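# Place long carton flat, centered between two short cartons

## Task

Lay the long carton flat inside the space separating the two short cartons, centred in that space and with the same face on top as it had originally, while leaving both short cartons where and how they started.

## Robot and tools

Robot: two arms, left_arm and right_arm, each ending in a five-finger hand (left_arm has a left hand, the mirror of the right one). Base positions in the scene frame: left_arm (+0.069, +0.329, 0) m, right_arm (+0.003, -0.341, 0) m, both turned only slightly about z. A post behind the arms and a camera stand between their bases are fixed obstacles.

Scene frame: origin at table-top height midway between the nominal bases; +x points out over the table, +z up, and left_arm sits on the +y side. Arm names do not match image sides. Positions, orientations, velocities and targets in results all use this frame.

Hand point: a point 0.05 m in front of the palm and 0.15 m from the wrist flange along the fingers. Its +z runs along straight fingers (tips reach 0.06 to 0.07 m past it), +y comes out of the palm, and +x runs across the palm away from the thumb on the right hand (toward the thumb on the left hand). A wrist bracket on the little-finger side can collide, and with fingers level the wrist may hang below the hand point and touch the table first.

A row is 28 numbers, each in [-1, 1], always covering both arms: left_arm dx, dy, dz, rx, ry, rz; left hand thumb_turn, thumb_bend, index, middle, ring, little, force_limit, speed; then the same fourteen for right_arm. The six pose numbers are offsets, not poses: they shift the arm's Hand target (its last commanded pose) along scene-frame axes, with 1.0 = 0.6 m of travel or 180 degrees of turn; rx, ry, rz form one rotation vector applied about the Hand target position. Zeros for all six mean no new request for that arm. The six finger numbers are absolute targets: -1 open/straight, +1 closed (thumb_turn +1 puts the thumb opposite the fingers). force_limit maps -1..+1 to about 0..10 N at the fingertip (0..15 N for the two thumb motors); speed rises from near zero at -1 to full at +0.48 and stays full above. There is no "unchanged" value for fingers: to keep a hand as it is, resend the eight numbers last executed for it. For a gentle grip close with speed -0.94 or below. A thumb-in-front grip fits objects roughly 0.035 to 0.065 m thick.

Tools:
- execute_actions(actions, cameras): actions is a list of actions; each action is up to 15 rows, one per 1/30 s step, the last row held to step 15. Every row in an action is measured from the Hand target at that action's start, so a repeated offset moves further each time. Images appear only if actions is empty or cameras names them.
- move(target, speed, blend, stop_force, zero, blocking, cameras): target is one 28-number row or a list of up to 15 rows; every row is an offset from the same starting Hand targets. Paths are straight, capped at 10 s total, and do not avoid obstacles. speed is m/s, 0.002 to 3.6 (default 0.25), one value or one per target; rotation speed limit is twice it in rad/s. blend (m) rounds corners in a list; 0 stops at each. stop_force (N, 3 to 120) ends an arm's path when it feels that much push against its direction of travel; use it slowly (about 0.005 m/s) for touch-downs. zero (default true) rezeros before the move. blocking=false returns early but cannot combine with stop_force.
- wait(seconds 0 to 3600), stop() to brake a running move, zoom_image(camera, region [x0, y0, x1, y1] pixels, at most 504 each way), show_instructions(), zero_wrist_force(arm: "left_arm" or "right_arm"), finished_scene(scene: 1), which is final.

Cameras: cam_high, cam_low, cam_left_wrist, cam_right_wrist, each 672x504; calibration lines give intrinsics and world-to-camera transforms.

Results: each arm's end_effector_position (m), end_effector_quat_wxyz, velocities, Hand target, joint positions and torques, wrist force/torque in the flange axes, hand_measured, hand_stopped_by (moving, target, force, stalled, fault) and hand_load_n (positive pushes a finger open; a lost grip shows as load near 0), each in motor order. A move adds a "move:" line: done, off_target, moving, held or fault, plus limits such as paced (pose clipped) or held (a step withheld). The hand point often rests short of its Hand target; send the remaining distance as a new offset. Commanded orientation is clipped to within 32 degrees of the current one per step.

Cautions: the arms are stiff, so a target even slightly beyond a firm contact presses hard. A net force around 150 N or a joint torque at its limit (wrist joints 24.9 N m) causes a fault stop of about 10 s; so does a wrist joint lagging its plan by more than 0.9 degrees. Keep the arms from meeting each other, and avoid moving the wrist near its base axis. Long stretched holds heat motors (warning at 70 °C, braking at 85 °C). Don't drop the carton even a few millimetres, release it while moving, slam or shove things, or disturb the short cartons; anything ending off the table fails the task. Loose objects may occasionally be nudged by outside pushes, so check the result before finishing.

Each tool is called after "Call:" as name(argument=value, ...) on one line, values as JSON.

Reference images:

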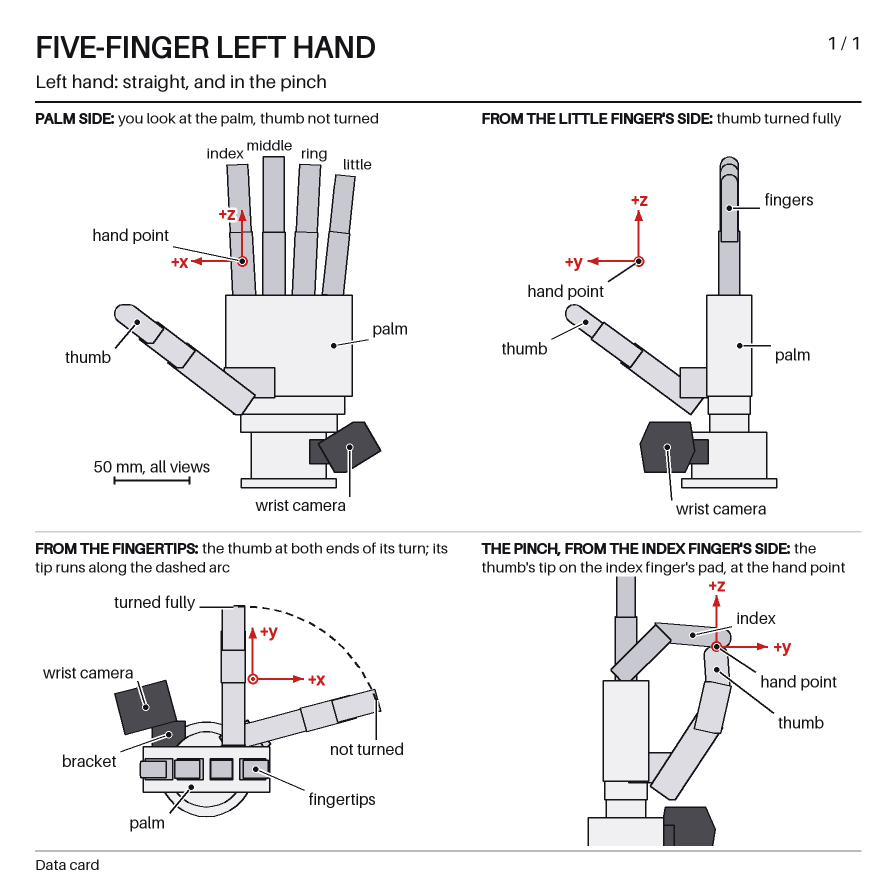

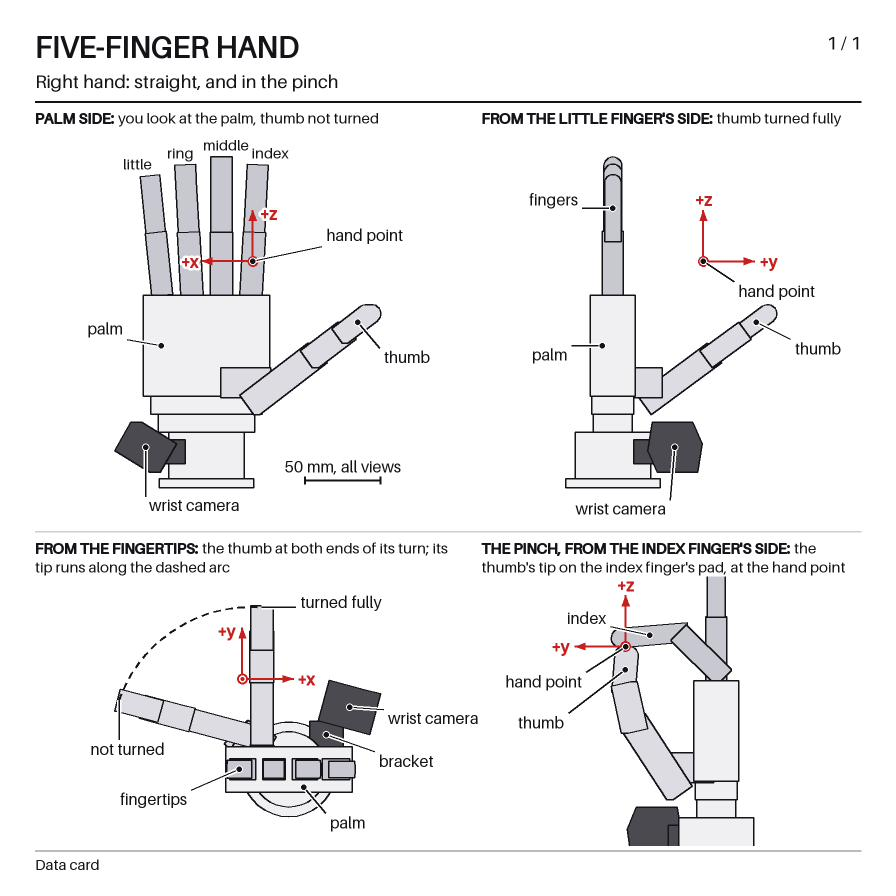

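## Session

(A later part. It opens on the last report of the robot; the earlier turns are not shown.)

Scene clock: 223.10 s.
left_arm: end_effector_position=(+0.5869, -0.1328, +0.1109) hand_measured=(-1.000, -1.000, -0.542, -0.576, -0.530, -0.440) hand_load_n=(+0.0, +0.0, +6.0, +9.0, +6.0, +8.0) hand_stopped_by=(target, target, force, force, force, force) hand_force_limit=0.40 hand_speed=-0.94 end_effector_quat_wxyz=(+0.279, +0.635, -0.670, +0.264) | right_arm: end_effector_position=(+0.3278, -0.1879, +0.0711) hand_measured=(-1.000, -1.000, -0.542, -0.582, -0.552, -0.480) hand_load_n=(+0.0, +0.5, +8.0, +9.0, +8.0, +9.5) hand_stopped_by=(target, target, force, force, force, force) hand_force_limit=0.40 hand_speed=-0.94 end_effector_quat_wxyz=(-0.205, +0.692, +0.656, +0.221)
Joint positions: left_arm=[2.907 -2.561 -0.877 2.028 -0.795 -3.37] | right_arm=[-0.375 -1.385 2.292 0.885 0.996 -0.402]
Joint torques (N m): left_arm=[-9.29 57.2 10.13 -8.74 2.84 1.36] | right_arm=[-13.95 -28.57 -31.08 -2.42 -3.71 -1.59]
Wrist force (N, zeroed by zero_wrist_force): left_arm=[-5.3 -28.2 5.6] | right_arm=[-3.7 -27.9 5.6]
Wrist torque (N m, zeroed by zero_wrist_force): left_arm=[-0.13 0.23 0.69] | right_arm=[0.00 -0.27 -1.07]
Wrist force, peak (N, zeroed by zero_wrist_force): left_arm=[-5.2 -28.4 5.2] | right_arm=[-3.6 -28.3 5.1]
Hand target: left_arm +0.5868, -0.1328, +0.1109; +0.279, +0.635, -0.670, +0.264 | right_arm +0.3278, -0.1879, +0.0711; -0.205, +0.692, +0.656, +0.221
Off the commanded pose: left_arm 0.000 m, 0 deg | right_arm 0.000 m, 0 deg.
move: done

Call:
move(target=[0,0,0.0167,0,0,0,-1,-1,0.15,0.15,0.15,0.15,0.4,-0.94,0,0,0.0167,0,0,0,-1,-1,0.15,0.15,0.15,0.15,0.4,-0.94], speed=0.02, cameras=["all"])

Scene clock: 225.20 s.
left_arm: end_effector_position=(+0.5868, -0.1328, +0.1209) hand_measured=(-1.000, -1.000, -0.542, -0.576, -0.532, -0.440) hand_load_n=(+0.0, -0.5, +6.5, +8.5, +6.5, +7.5) hand_stopped_by=(target, target, force, force, force, force) hand_force_limit=0.40 hand_speed=-0.94 end_effector_quat_wxyz=(+0.279, +0.635, -0.670, +0.264) | right_arm: end_effector_position=(+0.3278, -0.1879, +0.0810) hand_measured=(-1.000, -1.000, -0.542, -0.582, -0.552, -0.480) hand_load_n=(+0.0, +0.5, +8.0, +9.5, +8.5, +9.5) hand_stopped_by=(target, target, force, force, force, force) hand_force_limit=0.40 hand_speed=-0.94 end_effector_quat_wxyz=(-0.205, +0.692, +0.656, +0.221)
Joint positions: left_arm=[2.907 -2.552 -0.868 2.009 -0.795 -3.37] | right_arm=[-0.375 -1.41 2.283 0.918 0.996 -0.402]
Joint torques (N m): left_arm=[-13.32 64.74 26.74 -9.72 4.19 -0.5] | right_arm=[-4.65 -32.91 -37.61 0.56 -4.78 1.14]
Wrist force (N, zeroed by zero_wrist_force): left_arm=[-5.4 -26.9 5.5] | right_arm=[-4.8 -27.4 6.8]
Wrist torque (N m, zeroed by zero_wrist_force): left_arm=[0.00 0.20 0.68] | right_arm=[0.02 -0.25 -1.15]
Wrist force, peak (N, zeroed by zero_wrist_force): left_arm=[-5.6 -29.5 5.6] | right_arm=[-4.7 -29.5 7.0]
Hand target: left_arm +0.5868, -0.1328, +0.1210; +0.279, +0.635, -0.670, +0.264 | right_arm +0.3278, -0.1879, +0.0811; -0.205, +0.692, +0.656, +0.221
Off the commanded pose: left_arm 0.000 m, 0 deg | right_arm 0.000 m, 0 deg.
move: done
cam_left_wrist: T_world_to_cam=[[0.95143, -0.22299, 0.21225, -0.61775], [-0.24785, -0.14584, 0.95776, 0.00075], [-0.18262, -0.96385, -0.19402, 0.11623]] pos_world=[0.60916, -0.02561, 0.15295]
cam_right_wrist: T_world_to_cam=[[0.96958, 0.20508, 0.13365, -0.28945], [0.21579, -0.97384, -0.07114, -0.2396], [0.11556, 0.09782, -0.98847, 0.17439]] pos_world=[0.3122, -0.19103, 0.19401]

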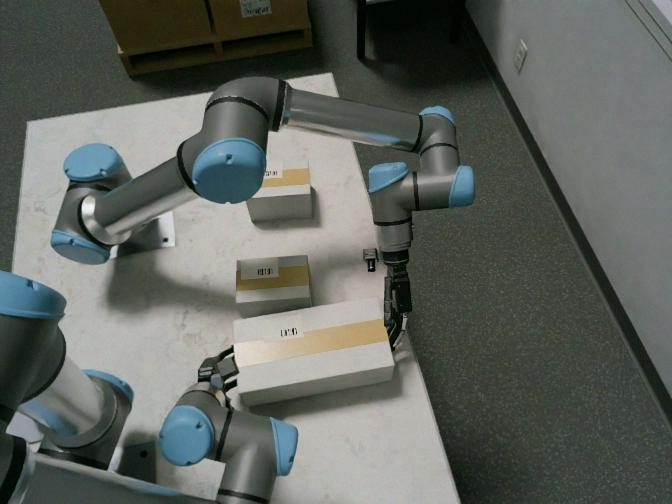

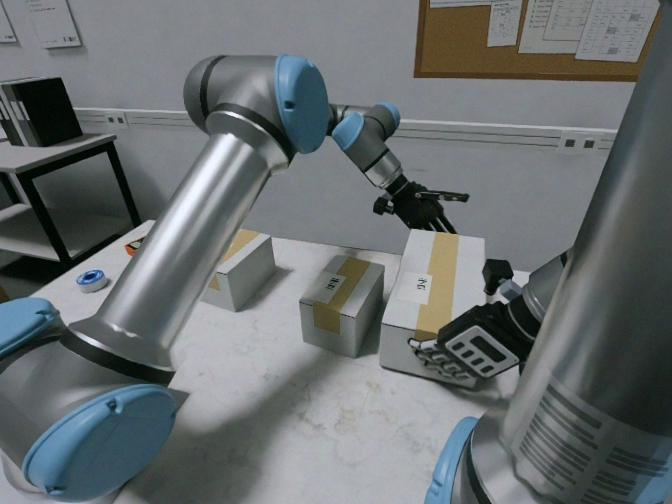

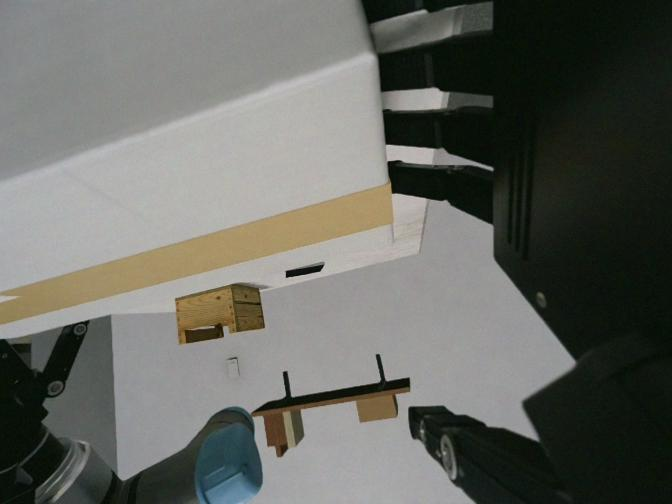

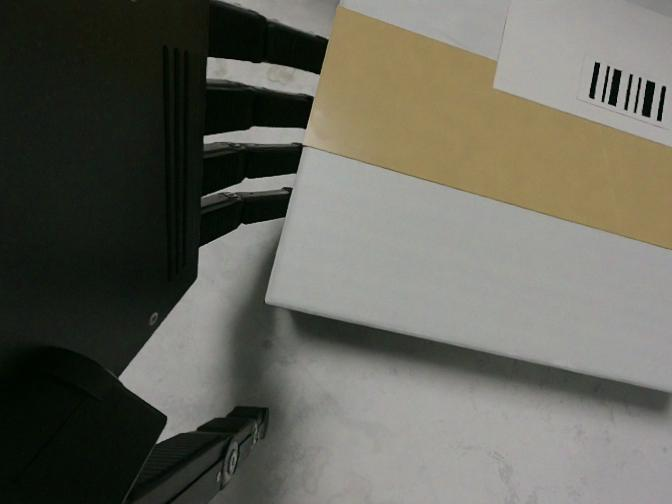

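Call:
move(target=[0.0083,0.0083,0.08,0,0,0,-1,-1,0.15,0.15,0.15,0.15,0.4,-0.94,0.0083,0.0083,0.08,0,0,0,-1,-1,0.15,0.15,0.15,0.15,0.4,-0.94], speed=0.06)

Scene clock: 234.07 s.
left_arm: end_effector_position=(+0.5918, -0.1279, +0.1689) hand_measured=(-1.000, -1.000, -0.542, -0.576, -0.532, -0.440) hand_load_n=(+0.0, +0.0, +6.0, +8.5, +6.0, +7.5) hand_stopped_by=(target, target, force, force, force, force) hand_force_limit=0.40 hand_speed=-0.94 end_effector_quat_wxyz=(+0.279, +0.635, -0.670, +0.264) | right_arm: end_effector_position=(+0.3328, -0.1829, +0.1290) hand_measured=(-1.000, -1.000, -0.542, -0.582, -0.552, -0.480) hand_load_n=(+0.0, +0.0, +8.0, +9.0, +8.5, +9.5) hand_stopped_by=(target, target, force, force, force, force) hand_force_limit=0.40 hand_speed=-0.94 end_effector_quat_wxyz=(-0.205, +0.692, +0.656, +0.221)
Joint positions: left_arm=[2.916 -2.526 -0.793 1.9 -0.794 -3.357] | right_arm=[-0.347 -1.502 2.211 1.064 0.99 -0.369]
Joint torques (N m): left_arm=[-1.69 65.88 27.45 -9.74 5.77 1.66] | right_arm=[6.75 -27.55 -38.73 0.1 -5.8 1.96]
Wrist force (N, zeroed by zero_wrist_force): left_arm=[-5.6 -26.6 6.0] | right_arm=[-4.5 -26.7 7.0]
Wrist torque (N m, zeroed by zero_wrist_force): left_arm=[-0.05 0.20 0.53] | right_arm=[0.03 -0.35 -1.27]
Wrist force, peak (N, zeroed by zero_wrist_force): left_arm=[-6.2 -28.4 5.9] | right_arm=[-5.1 -28.2 7.6]
Hand target: left_arm +0.5918, -0.1279, +0.1690; +0.279, +0.635, -0.670, +0.264 | right_arm +0.3328, -0.1829, +0.1291; -0.205, +0.692, +0.656, +0.221
Off the commanded pose: left_arm 0.000 m, 0 deg | right_arm 0.000 m, 0 deg.
move: done

Call:
move(target=[[0.025,0.03,0.1083,0,0,0,-1,-1,0.15,0.15,0.15,0.15,0.4,-0.94,0.025,0.03,0.1083,0,0,0,-1,-1,0.15,0.15,0.15,0.15,0.4,-0.94],[0.0367,0.22,0.1083,0,0,0,-1,-1,0.15,0.15,0.15,0.15,0.4,-0.94,0.0367,0.22,0.1083,0,0,0,-1,-1,0.15,0.15,0.15,0.15,0.4,-0.94]], speed=0.07, blend=[0.02,0], cameras=["all"])

Scene clock: 239.40 s.
left_arm: end_effector_position=(+0.6138, +0.0041, +0.2339) hand_measured=(-1.000, -1.000, -0.542, -0.576, -0.532, -0.440) hand_load_n=(-0.5, +0.0, +5.5, +8.0, +6.0, +7.5) hand_stopped_by=(target, target, force, force, force, force) hand_force_limit=0.40 hand_speed=-0.94 end_effector_quat_wxyz=(+0.279, +0.635, -0.670, +0.264) | right_arm: end_effector_position=(+0.3548, -0.0510, +0.1941) hand_measured=(-1.000, -1.000, -0.542, -0.582, -0.552, -0.480) hand_load_n=(+0.0, +0.0, +7.0, +8.5, +7.5, +9.5) hand_stopped_by=(target, target, force, force, force, force) hand_force_limit=0.40 hand_speed=-0.94 end_effector_quat_wxyz=(-0.205, +0.692, +0.656, +0.221)
Joint positions: left_arm=[3.13 -2.444 -0.835 1.645 -0.784 -3.055] | right_arm=[0.158 -1.467 1.873 1.022 0.974 0.24]
Joint torques (N m): left_arm=[1.5 64.69 2.08 -9.63 0.63 1.62] | right_arm=[3.78 -14.86 -41.34 -3.84 1.96 1.93]
Wrist force (N, zeroed by zero_wrist_force): left_arm=[-5.8 -26.8 6.1] | right_arm=[-4.8 -25.7 7.3]
Wrist torque (N m, zeroed by zero_wrist_force): left_arm=[-0.32 0.23 0.55] | right_arm=[-0.07 -0.31 -1.33]
Wrist force, peak (N, zeroed by zero_wrist_force): left_arm=[-5.8 -26.8 6.1] | right_arm=[-5.2 -27.1 7.4]
Hand target: left_arm +0.6138, +0.0041, +0.2339; +0.279, +0.635, -0.670, +0.264 | right_arm +0.3548, -0.0509, +0.1941; -0.205, +0.692, +0.656, +0.221
Off the commanded pose: left_arm 0.000 m, 0 deg | right_arm 0.000 m, 0 deg.
move: done
cam_left_wrist: T_world_to_cam=[[0.95142, -0.22309, 0.21223, -0.63689], [-0.24784, -0.14581, 0.95777, -0.08092], [-0.18272, -0.96383, -0.19402, 0.27512]] pos_world=[0.63616, 0.11128, 0.26605]
cam_right_wrist: T_world_to_cam=[[0.96958, 0.20508, 0.13365, -0.35882], [0.21579, -0.97384, -0.07114, -0.10406], [0.11556, 0.09782, -0.98847, 0.26967]] pos_world=[0.3392, -0.05413, 0.30711]

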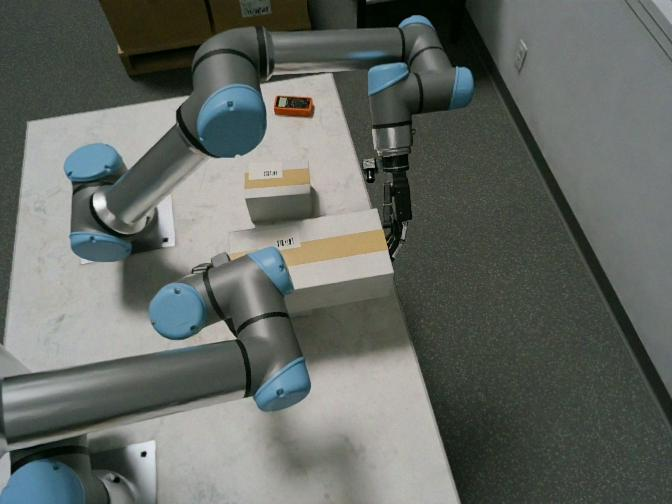

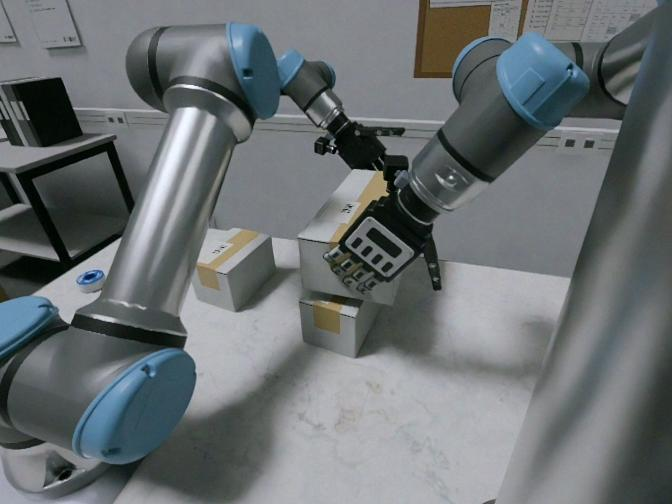

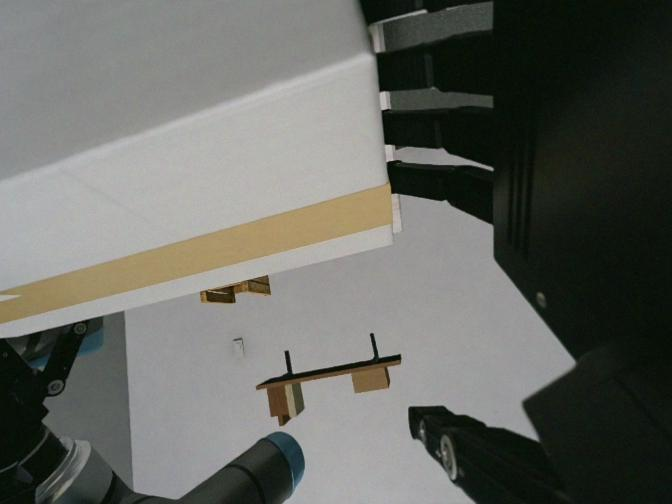

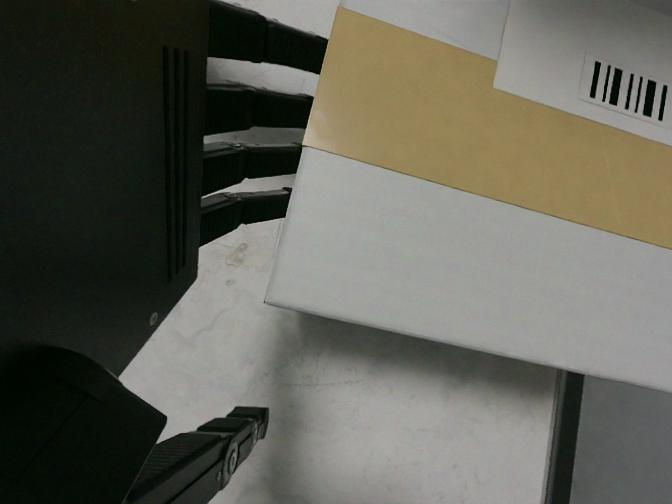

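Call:
move(target=[[-0.0167,0.1395,-0.008,0,0,-0.0164,-1,-1,0.15,0.15,0.15,0.15,0.4,-0.94,-0.0207,0.1613,-0.008,0,0,-0.0164,-1,-1,0.15,0.15,0.15,0.15,0.4,-0.94],[-0.0612,0.2347,-0.0167,0,0,-0.0281,-1,-1,0.15,0.15,0.15,0.15,0.4,-0.94,-0.0677,0.2725,-0.0167,0,0,-0.0281,-1,-1,0.15,0.15,0.15,0.15,0.4,-0.94]], speed=0.07, blend=[0.02,0], cameras=["all"])

Scene clock: 248.97 s.
left_arm: end_effector_position=(+0.5771, +0.1449, +0.2239) hand_measured=(-1.000, -1.000, -0.542, -0.576, -0.532, -0.440) hand_load_n=(+0.0, +0.0, +5.0, +8.0, +6.0, +7.5) hand_stopped_by=(target, target, force, force, force, force) hand_force_limit=0.40 hand_speed=-0.94 end_effector_quat_wxyz=(-0.291, -0.605, +0.697, -0.251) | right_arm: end_effector_position=(+0.3142, +0.1125, +0.1841) hand_measured=(-1.000, -1.000, -0.542, -0.582, -0.552, -0.480) hand_load_n=(+0.0, +0.0, +5.5, +8.0, +8.0, +10.0) hand_stopped_by=(target, target, force, force, force, force) hand_force_limit=0.40 hand_speed=-0.94 end_effector_quat_wxyz=(-0.195, +0.720, +0.625, +0.230)
Joint positions: left_arm=[3.357 -2.357 -1.094 1.525 -0.851 -2.632] | right_arm=[0.666 -1.306 1.622 0.788 1.161 0.892]
Joint torques (N m): left_arm=[6.51 60.06 -0.08 -9.21 -2.54 1.67] | right_arm=[2.15 -23.91 -39.25 -3.86 5.8 2.24]
Wrist force (N, zeroed by zero_wrist_force): left_arm=[-5.0 -25.3 5.5] | right_arm=[-4.0 -25.3 6.4]
Wrist torque (N m, zeroed by zero_wrist_force): left_arm=[-0.22 0.18 0.54] | right_arm=[-0.09 -0.30 -1.32]
Wrist force, peak (N, zeroed by zero_wrist_force): left_arm=[-5.8 -26.8 6.3] | right_arm=[-4.9 -26.4 7.3]
Hand target: left_arm +0.5771, +0.1450, +0.2239; -0.291, -0.605, +0.697, -0.251 | right_arm +0.3142, +0.1126, +0.1841; -0.195, +0.720, +0.625, +0.230
Off the commanded pose: left_arm 0.000 m, 0 deg | right_arm 0.000 m, 0 deg.
move: done
cam_left_wrist: T_world_to_cam=[[0.92806, -0.30607, 0.2122, -0.54285], [-0.2597, -0.12342, 0.95777, -0.05622], [-0.26695, -0.94398, -0.19403, 0.44793]] pos_world=[0.60878, 0.24974, 0.25595]
cam_right_wrist: T_world_to_cam=[[0.98389, 0.11881, 0.1336, -0.34646], [0.1291, -0.98907, -0.07118, 0.0922], [0.12369, 0.08728, -0.98847, 0.24711]] pos_world=[0.29841, 0.11078, 0.29711]

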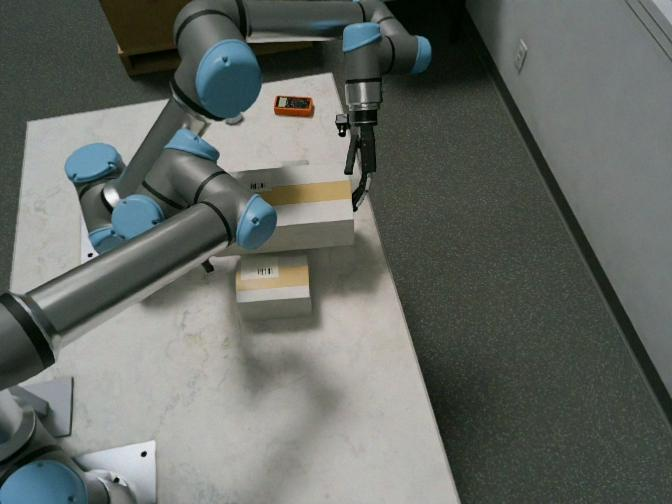

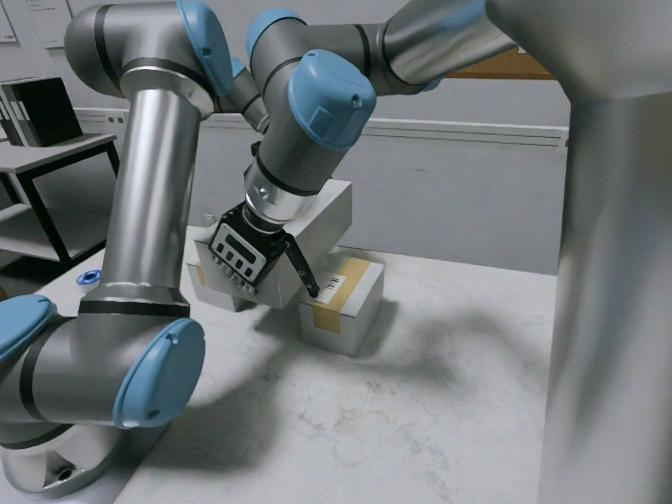

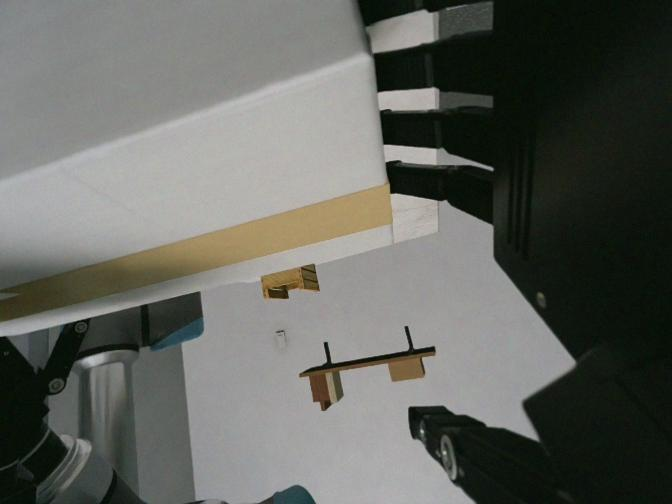

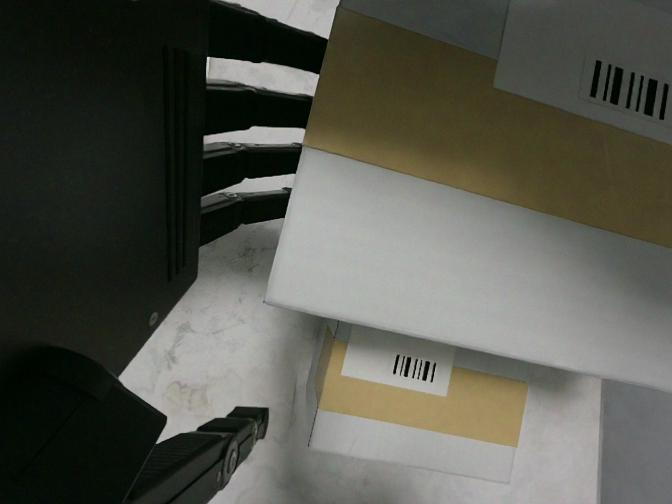

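Call:
zoom_image(camera="cam_high", region=[210, 150, 370, 330])

Call:
zoom_image(camera="cam_low", region=[180, 170, 400, 370])

Call:
zoom_image(camera="cam_right_wrist", region=[250, 150, 672, 504])

Scaled by 2.800.

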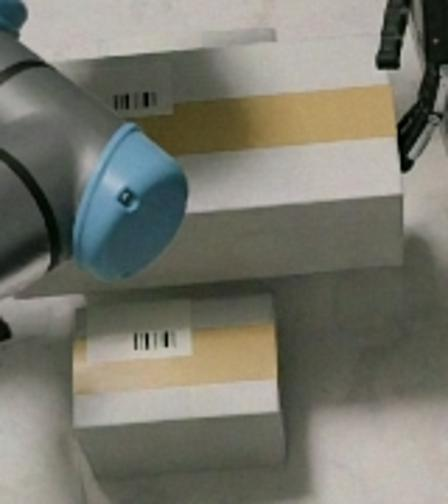

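Scaled by 2.291.

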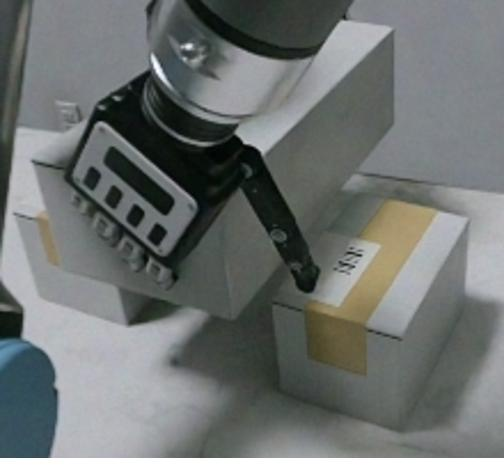

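Scaled by 1.194.

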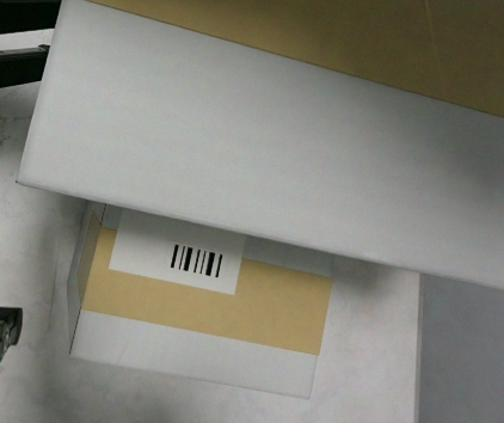

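Call:
move(target=[0,0.0017,-0.055,0,0,0,-1,-1,0.15,0.15,0.15,0.15,0.4,-0.94,0,0.0017,-0.055,0,0,0,-1,-1,0.15,0.15,0.15,0.15,0.4,-0.94], speed=0.04, cameras=["cam_high", "cam_low", "cam_right_wrist", "cam_left_wrist"])

Call:
zoom_image(camera="cam_low", region=[180, 170, 400, 370])

Call:
zoom_image(camera="cam_high", region=[210, 150, 370, 330])

Scene clock: 256.40 s.
left_arm: end_effector_position=(+0.5771, +0.1460, +0.1910) hand_measured=(-1.000, -1.000, -0.542, -0.576, -0.532, -0.440) hand_load_n=(+0.0, +0.0, +5.0, +8.5, +6.5, +8.0) hand_stopped_by=(target, target, force, force, force, force) hand_force_limit=0.40 hand_speed=-0.94 end_effector_quat_wxyz=(-0.291, -0.605, +0.697, -0.251) | right_arm: end_effector_position=(+0.3142, +0.1136, +0.1511) hand_measured=(-1.000, -1.000, -0.542, -0.582, -0.552, -0.480) hand_load_n=(+0.0, +0.0, +5.5, +8.5, +8.0, +10.0) hand_stopped_by=(target, target, force, force, force, force) hand_force_limit=0.40 hand_speed=-0.94 end_effector_quat_wxyz=(-0.195, +0.720, +0.625, +0.230)
Joint positions: left_arm=[3.359 -2.386 -1.13 1.589 -0.851 -2.629] | right_arm=[0.668 -1.278 1.673 0.707 1.162 0.894]
Joint torques (N m): left_arm=[6.08 43.05 -0.98 -6.3 -2.42 1.64] | right_arm=[0.28 -25.23 -13.35 -3.9 6.06 1.85]
Wrist force (N, zeroed by zero_wrist_force): left_arm=[-5.0 -25.8 5.6] | right_arm=[-4.4 -25.9 6.8]
Wrist torque (N m, zeroed by zero_wrist_force): left_arm=[-0.16 0.15 0.56] | right_arm=[-0.05 -0.29 -1.37]
Wrist force, peak (N, zeroed by zero_wrist_force): left_arm=[-4.8 -27.8 5.4] | right_arm=[-4.2 -27.2 6.4]
Hand target: left_arm +0.5771, +0.1460, +0.1909; -0.291, -0.605, +0.697, -0.251 | right_arm +0.3142, +0.1136, +0.1511; -0.195, +0.720, +0.625, +0.230
Off the commanded pose: left_arm 0.000 m, 0 deg | right_arm 0.000 m, 0 deg.
move: done
cam_left_wrist: T_world_to_cam=[[0.92806, -0.30607, 0.2122, -0.53553], [-0.2597, -0.12342, 0.95777, -0.02457], [-0.26695, -0.94398, -0.19403, 0.44258]] pos_world=[0.60878, 0.25084, 0.22305]
cam_right_wrist: T_world_to_cam=[[0.98389, 0.11881, 0.13359, -0.34218], [0.12909, -0.98908, -0.07108, 0.09091], [0.12369, 0.08718, -0.98848, 0.21441]] pos_world=[0.29841, 0.11188, 0.26411]

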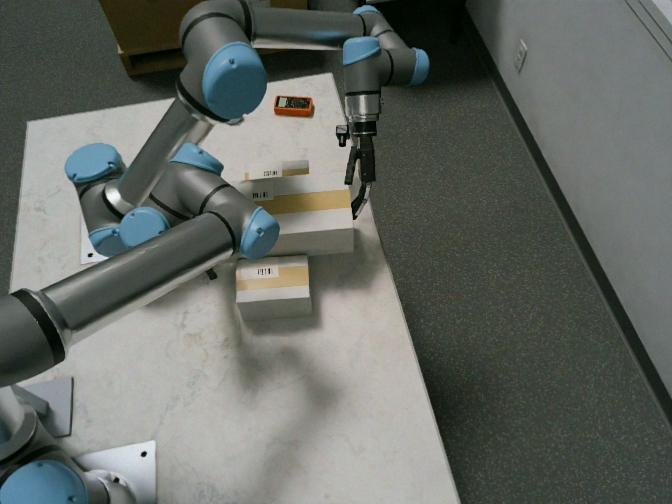

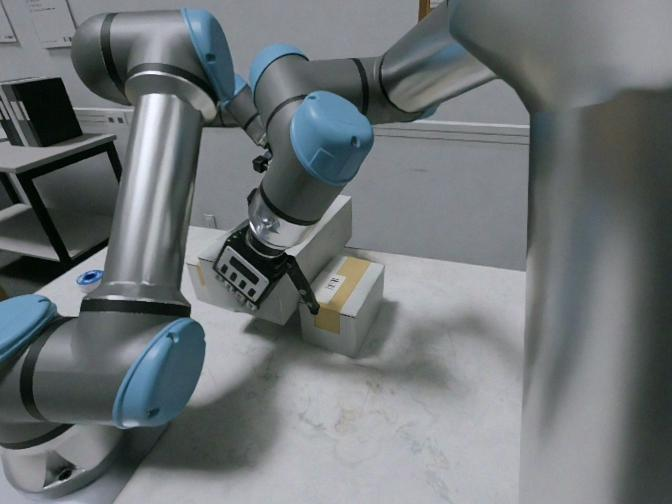

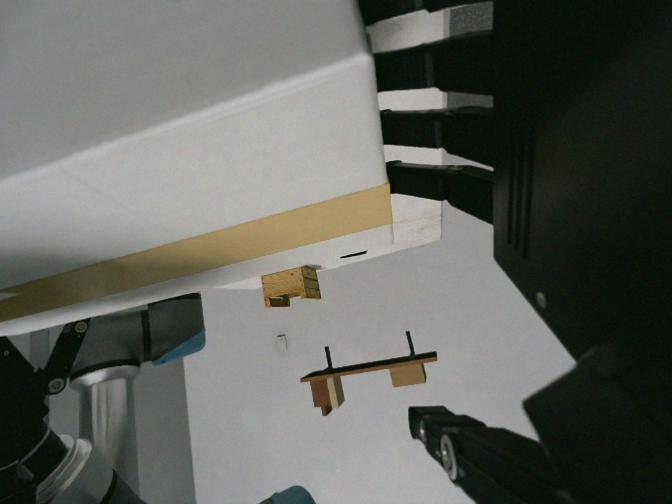

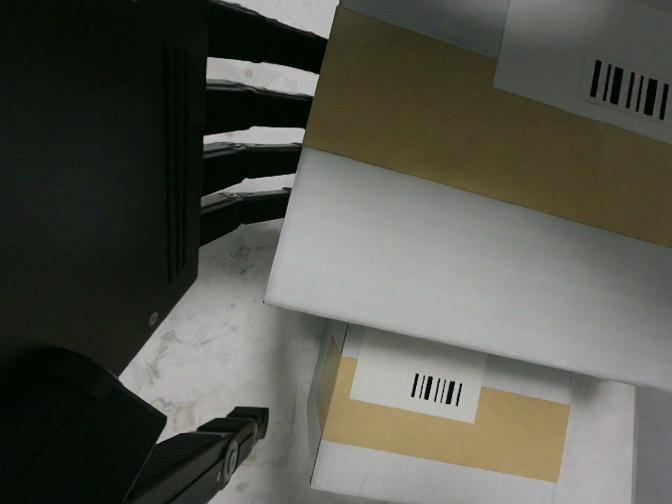

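Scaled by 2.291.

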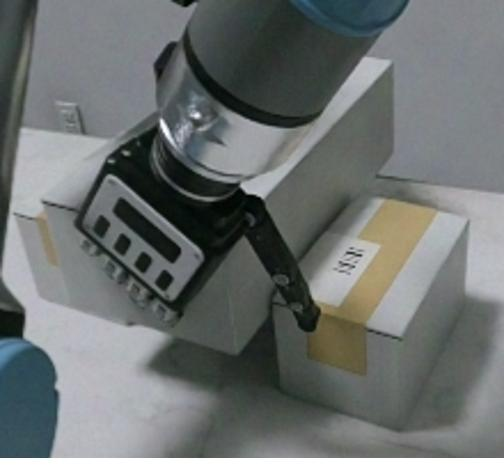

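Scaled by 2.800.

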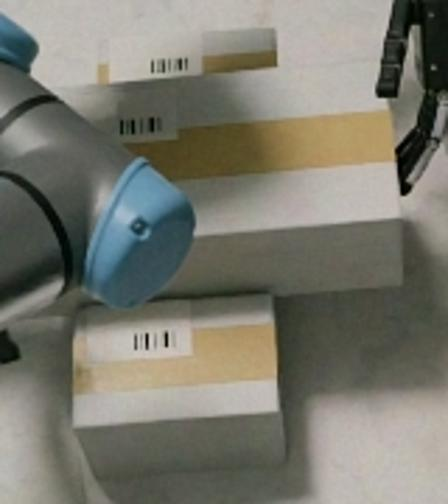

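Call:
move(target=[-0.0001,-0.0019,-0.0917,0,0,-0.0028,-1,-1,0.15,0.15,0.15,0.15,0.4,-0.94,-0.0006,0.002,-0.0917,0,0,-0.0028,-1,-1,0.15,0.15,0.15,0.15,0.4,-0.94], speed=0.05, cameras=["cam_high", "cam_low", "cam_right_wrist"])

Call:
zoom_image(camera="cam_low", region=[180, 190, 400, 370])

Call:
zoom_image(camera="cam_high", region=[210, 150, 370, 330])

Call:
zoom_image(camera="cam_right_wrist", region=[250, 250, 672, 504])

Scene clock: 264.47 s.
left_arm: end_effector_position=(+0.5771, +0.1448, +0.1360) hand_measured=(-1.000, -1.000, -0.542, -0.576, -0.532, -0.440) hand_load_n=(+0.0, +0.0, +5.5, +8.0, +6.0, +7.5) hand_stopped_by=(target, target, force, force, force, force) hand_force_limit=0.40 hand_speed=-0.94 end_effector_quat_wxyz=(-0.292, -0.602, +0.700, -0.250) | right_arm: end_effector_position=(+0.3138, +0.1148, +0.0961) hand_measured=(-1.000, -1.000, -0.542, -0.582, -0.552, -0.480) hand_load_n=(+0.0, +0.0, +5.5, +8.5, +8.0, +10.0) hand_stopped_by=(target, target, force, force, force, force) hand_force_limit=0.40 hand_speed=-0.94 end_effector_quat_wxyz=(-0.194, +0.723, +0.622, +0.230)
Joint positions: left_arm=[3.355 -2.448 -1.168 1.685 -0.853 -2.623] | right_arm=[0.674 -1.218 1.747 0.568 1.169 0.908]
Joint torques (N m): left_arm=[-9.65 42.57 -2.88 -6.24 -2.66 1.66] | right_arm=[0.45 -26.71 -12.96 -3.74 6.06 1.96]
Wrist force (N, zeroed by zero_wrist_force): left_arm=[-5.2 -25.7 6.0] | right_arm=[-4.4 -25.5 7.2]
Wrist torque (N m, zeroed by zero_wrist_force): left_arm=[-0.13 0.10 0.55] | right_arm=[-0.08 -0.29 -1.35]
Wrist force, peak (N, zeroed by zero_wrist_force): left_arm=[-5.5 -26.1 6.3] | right_arm=[-4.5 -25.9 7.4]
Hand target: left_arm +0.5771, +0.1448, +0.1359; -0.292, -0.602, +0.700, -0.250 | right_arm +0.3138, +0.1148, +0.0960; -0.194, +0.723, +0.622, +0.230
Off the commanded pose: left_arm 0.000 m, 0 deg | right_arm 0.000 m, 0 deg.
move: done
cam_right_wrist: T_world_to_cam=[[0.98489, 0.11018, 0.1336, -0.33394], [0.12041, -0.99018, -0.0711, 0.09106], [0.12445, 0.08611, -0.98848, 0.15987]] pos_world=[0.29804, 0.11319, 0.20911]

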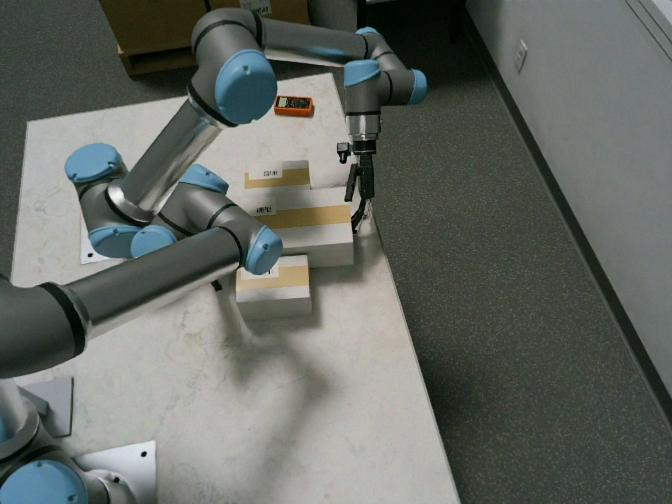

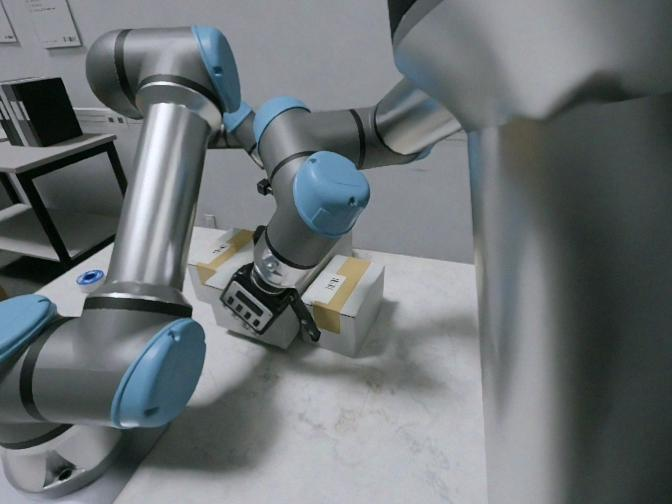

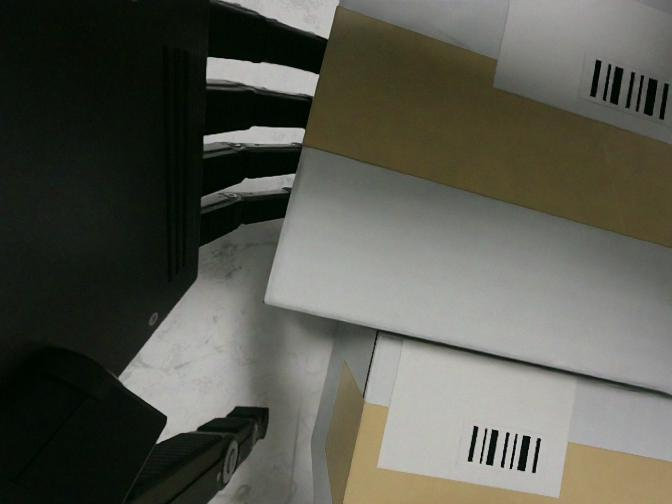

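Scaled by 2.291.

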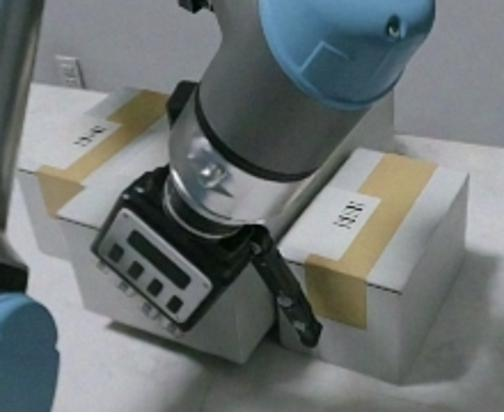

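Scaled by 2.800.

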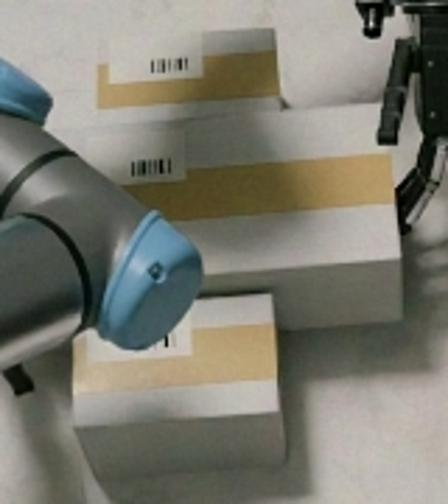

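Scaled by 1.194.

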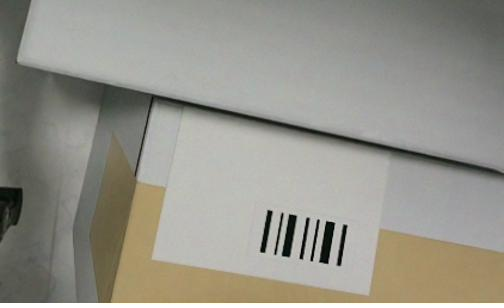

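Call:
move(target=[[-0.034,0.0047,0,0,0,0,-1,-1,0.15,0.15,0.15,0.15,0.4,-0.94,-0.034,0.0047,0,0,0,0,-1,-1,0.15,0.15,0.15,0.15,0.4,-0.94],[-0.034,0.0047,-0.035,0,0,0,-1,-1,0.15,0.15,0.15,0.15,0.4,-0.94,-0.034,0.0047,-0.035,0,0,0,-1,-1,0.15,0.15,0.15,0.15,0.4,-0.94]], speed=[0.05,0.04], blend=[0.004,0], cameras=["cam_high", "cam_low"])

Call:
zoom_image(camera="cam_low", region=[180, 190, 400, 370])

Call:
zoom_image(camera="cam_high", region=[210, 150, 370, 330])

Scene clock: 269.30 s.
left_arm: end_effector_position=(+0.5567, +0.1477, +0.1150) hand_measured=(-1.000, -1.000, -0.542, -0.576, -0.532, -0.440) hand_load_n=(-0.5, +0.0, +5.5, +8.5, +6.0, +8.0) hand_stopped_by=(target, target, force, force, force, force) hand_force_limit=0.40 hand_speed=-0.94 end_effector_quat_wxyz=(-0.292, -0.602, +0.700, -0.250) | right_arm: end_effector_position=(+0.2934, +0.1176, +0.0751) hand_measured=(-1.000, -1.000, -0.542, -0.582, -0.552, -0.480) hand_load_n=(+0.0, +0.0, +6.0, +8.5, +8.0, +10.5) hand_stopped_by=(target, target, force, force, force, force) hand_force_limit=0.40 hand_speed=-0.94 end_effector_quat_wxyz=(-0.194, +0.723, +0.622, +0.230)
Joint positions: left_arm=[3.368 -2.429 -1.27 1.757 -0.858 -2.607] | right_arm=[0.712 -1.213 1.798 0.497 1.186 0.945]
Joint torques (N m): left_arm=[5.25 40.14 -4.46 -6.34 -2.12 0.66] | right_arm=[0.03 -28.54 -15.45 -4.05 6.45 1.82]
Wrist force (N, zeroed by zero_wrist_force): left_arm=[-5.0 -26.4 5.4] | right_arm=[-4.0 -26.4 6.6]
Wrist torque (N m, zeroed by zero_wrist_force): left_arm=[-0.21 0.18 0.58] | right_arm=[-0.10 -0.31 -1.41]
Wrist force, peak (N, zeroed by zero_wrist_force): left_arm=[-5.4 -26.8 5.6] | right_arm=[-4.3 -26.2 7.0]
Hand target: left_arm +0.5567, +0.1477, +0.1149; -0.292, -0.602, +0.700, -0.250 | right_arm +0.2934, +0.1176, +0.0750; -0.194, +0.723, +0.622, +0.230
Off the commanded pose: left_arm 0.000 m, 0 deg | right_arm 0.000 m, 0 deg.
move: done

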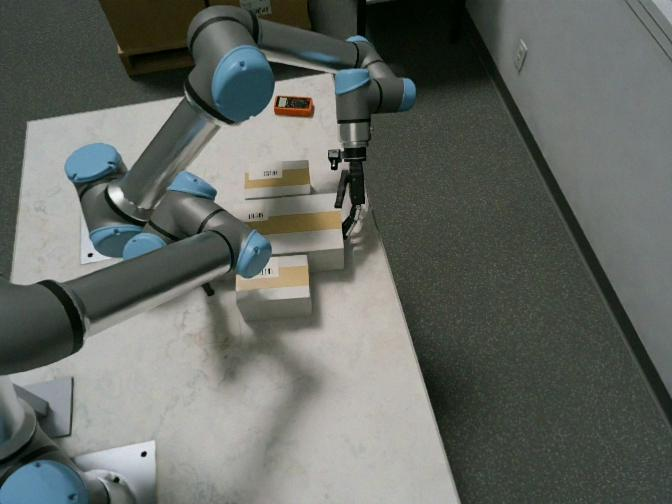

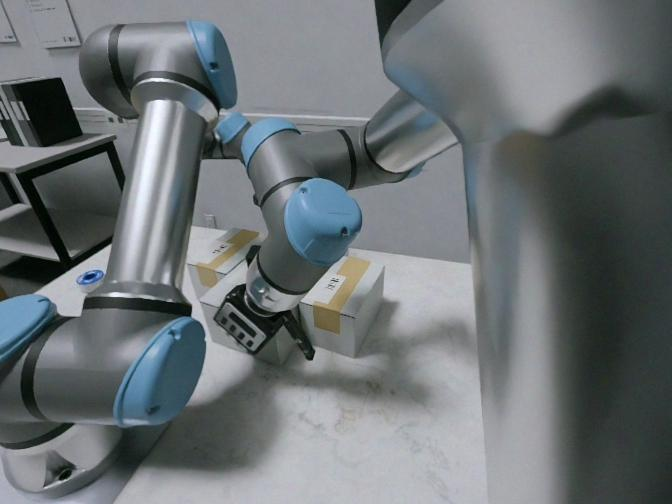

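Scaled by 2.291.

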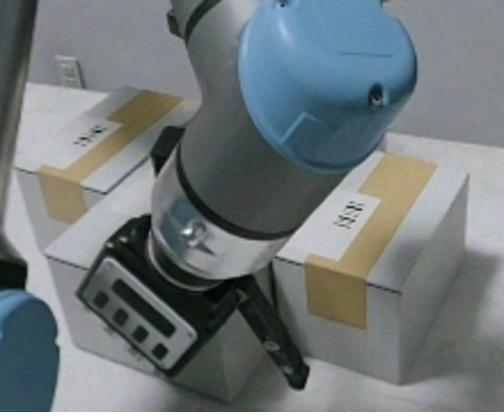

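Scaled by 2.800.

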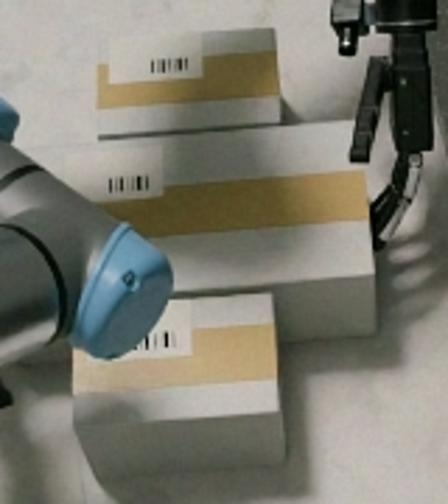

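Call:
move(target=[[-0.0003,-0.002,0,0,0,0,-1,-1,0.15,0.15,0.15,0.15,0.4,-0.94,-0.0003,-0.002,0,0,0,0,-1,-1,0.15,0.15,0.15,0.15,0.4,-0.94],[-0.0003,-0.002,-0.0072,0,0,0,-1,-1,0.15,0.15,0.15,0.15,0.4,-0.94,-0.0003,-0.002,-0.0072,0,0,0,-1,-1,0.15,0.15,0.15,0.15,0.4,-0.94]], speed=[0.01,0.01])

Scene clock: 272.97 s.
left_arm: end_effector_position=(+0.5565, +0.1465, +0.1106) hand_measured=(-1.000, -1.000, -0.542, -0.576, -0.532, -0.440) hand_load_n=(+0.0, +0.0, +7.0, +9.5, +7.0, +8.5) hand_stopped_by=(target, target, force, force, force, force) hand_force_limit=0.40 hand_speed=-0.94 end_effector_quat_wxyz=(-0.292, -0.602, +0.700, -0.250) | right_arm: end_effector_position=(+0.2932, +0.1165, +0.0709) hand_measured=(-1.000, -1.000, -0.542, -0.582, -0.552, -0.480) hand_load_n=(+0.0, +0.0, +2.5, +5.0, +4.0, +4.5) hand_stopped_by=(target, target, force, force, force, force) hand_force_limit=0.40 hand_speed=-0.94 end_effector_quat_wxyz=(-0.194, +0.723, +0.622, +0.231)
Joint positions: left_arm=[3.366 -2.434 -1.272 1.766 -0.857 -2.609] | right_arm=[0.71 -1.21 1.806 0.486 1.185 0.943]
Joint torques (N m): left_arm=[-10.31 39.21 -7.53 -7.01 -1.02 -1.81] | right_arm=[-26.75 -14.25 -6.05 -3.81 7.43 -0.4]
Wrist force (N, zeroed by zero_wrist_force): left_arm=[-4.8 -32.6 4.5] | right_arm=[9.4 -31.1 -20.7]
Wrist torque (N m, zeroed by zero_wrist_force): left_arm=[-0.02 0.13 0.84] | right_arm=[0.85 0.94 -0.99]
Wrist force, peak (N, zeroed by zero_wrist_force): left_arm=[-4.8 -32.6 4.5] | right_arm=[10.8 -32.7 -23.7]
Hand target: left_arm +0.5565, +0.1465, +0.1106; -0.292, -0.602, +0.700, -0.250 | right_arm +0.2932, +0.1164, +0.0707; -0.194, +0.723, +0.622, +0.230
Off the commanded pose: left_arm 0.000 m, 0 deg | right_arm 0.000 m, 0 deg.
move: done

Call:
move(target=[0,0,-0.0012,0,0,0,-1,-1,0.15,0.15,0.15,0.15,0.4,-0.94,0,0,0.0009,0,0,0,-1,-1,0.15,0.15,0.15,0.15,0.4,-0.94], speed=0.01, cameras=["cam_low", "cam_high", "cam_right_wrist"])

Scene clock: 275.53 s.
left_arm: end_effector_position=(+0.5565, +0.1465, +0.1099) hand_measured=(-1.000, -1.000, -0.542, -0.576, -0.532, -0.440) hand_load_n=(+0.0, +0.0, +7.0, +10.0, +7.0, +8.0) hand_stopped_by=(target, target, force, force, force, force) hand_force_limit=0.40 hand_speed=-0.94 end_effector_quat_wxyz=(-0.292, -0.602, +0.700, -0.250) | right_arm: end_effector_position=(+0.2932, +0.1164, +0.0712) hand_measured=(-1.000, -1.000, -0.542, -0.582, -0.552, -0.480) hand_load_n=(+0.0, +0.0, +4.5, +6.5, +5.5, +6.5) hand_stopped_by=(target, target, force, force, force, force) hand_force_limit=0.40 hand_speed=-0.94 end_effector_quat_wxyz=(-0.194, +0.723, +0.622, +0.230)
Joint positions: left_arm=[3.366 -2.435 -1.272 1.767 -0.857 -2.609] | right_arm=[0.71 -1.21 1.806 0.487 1.185 0.943]
Joint torques (N m): left_arm=[-10.49 37.92 -7.34 -6.5 -3.89 -1.56] | right_arm=[-25.56 -38.5 -33.83 -0.74 6.88 2.02]
Wrist force (N, zeroed by zero_wrist_force): left_arm=[-1.2 -31.7 3.4] | right_arm=[4.3 -26.4 -5.7]
Wrist torque (N m, zeroed by zero_wrist_force): left_arm=[0.27 0.00 0.89] | right_arm=[0.26 0.47 -0.94]
Wrist force, peak (N, zeroed by zero_wrist_force): left_arm=[-3.4 -34.7 3.1] | right_arm=[11.3 -31.3 -22.0]
Hand target: left_arm +0.5565, +0.1465, +0.1099; -0.292, -0.602, +0.700, -0.250 | right_arm +0.2932, +0.1164, +0.0713; -0.194, +0.723, +0.622, +0.230
Off the commanded pose: left_arm 0.000 m, 0 deg | right_arm 0.000 m, 0 deg.
move: done
cam_right_wrist: T_world_to_cam=[[0.98491, 0.11011, 0.13348, -0.31048], [0.12033, -0.99019, -0.07102, 0.09337], [0.12435, 0.08601, -0.9885, 0.13772]] pos_world=[0.27744, 0.11479, 0.18421]
Images, in order (width x height): cam_high 672x504, cam_low 672x504, cam_right_wrist 672x504.

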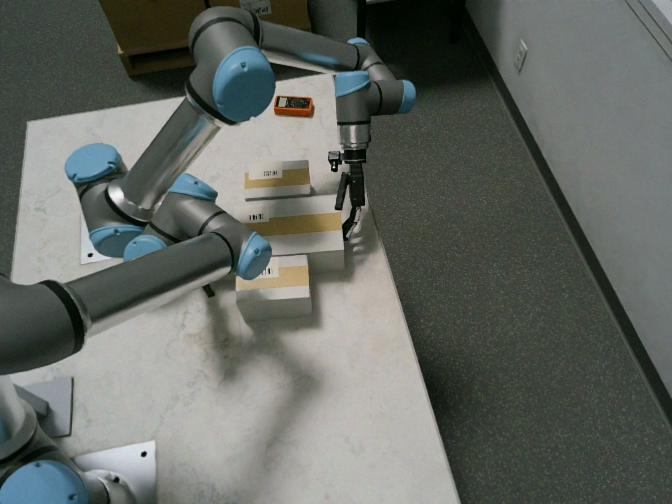

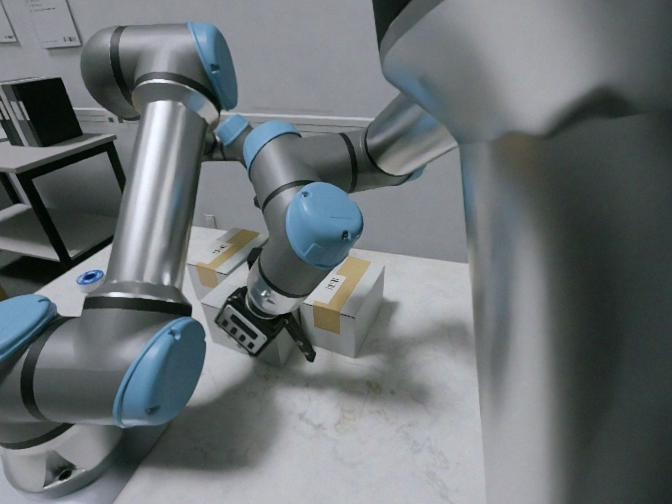

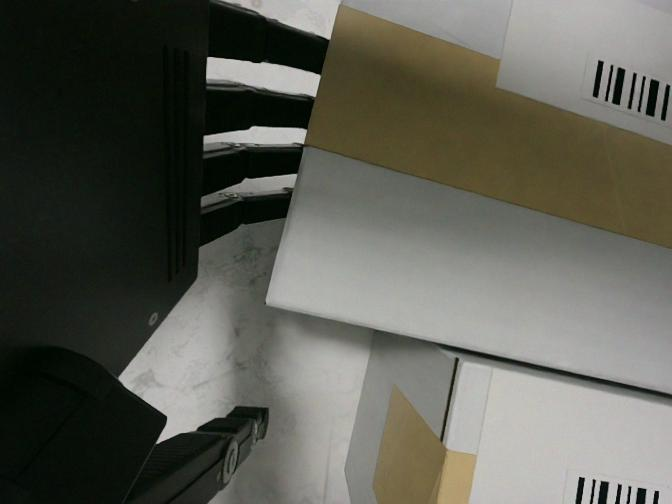

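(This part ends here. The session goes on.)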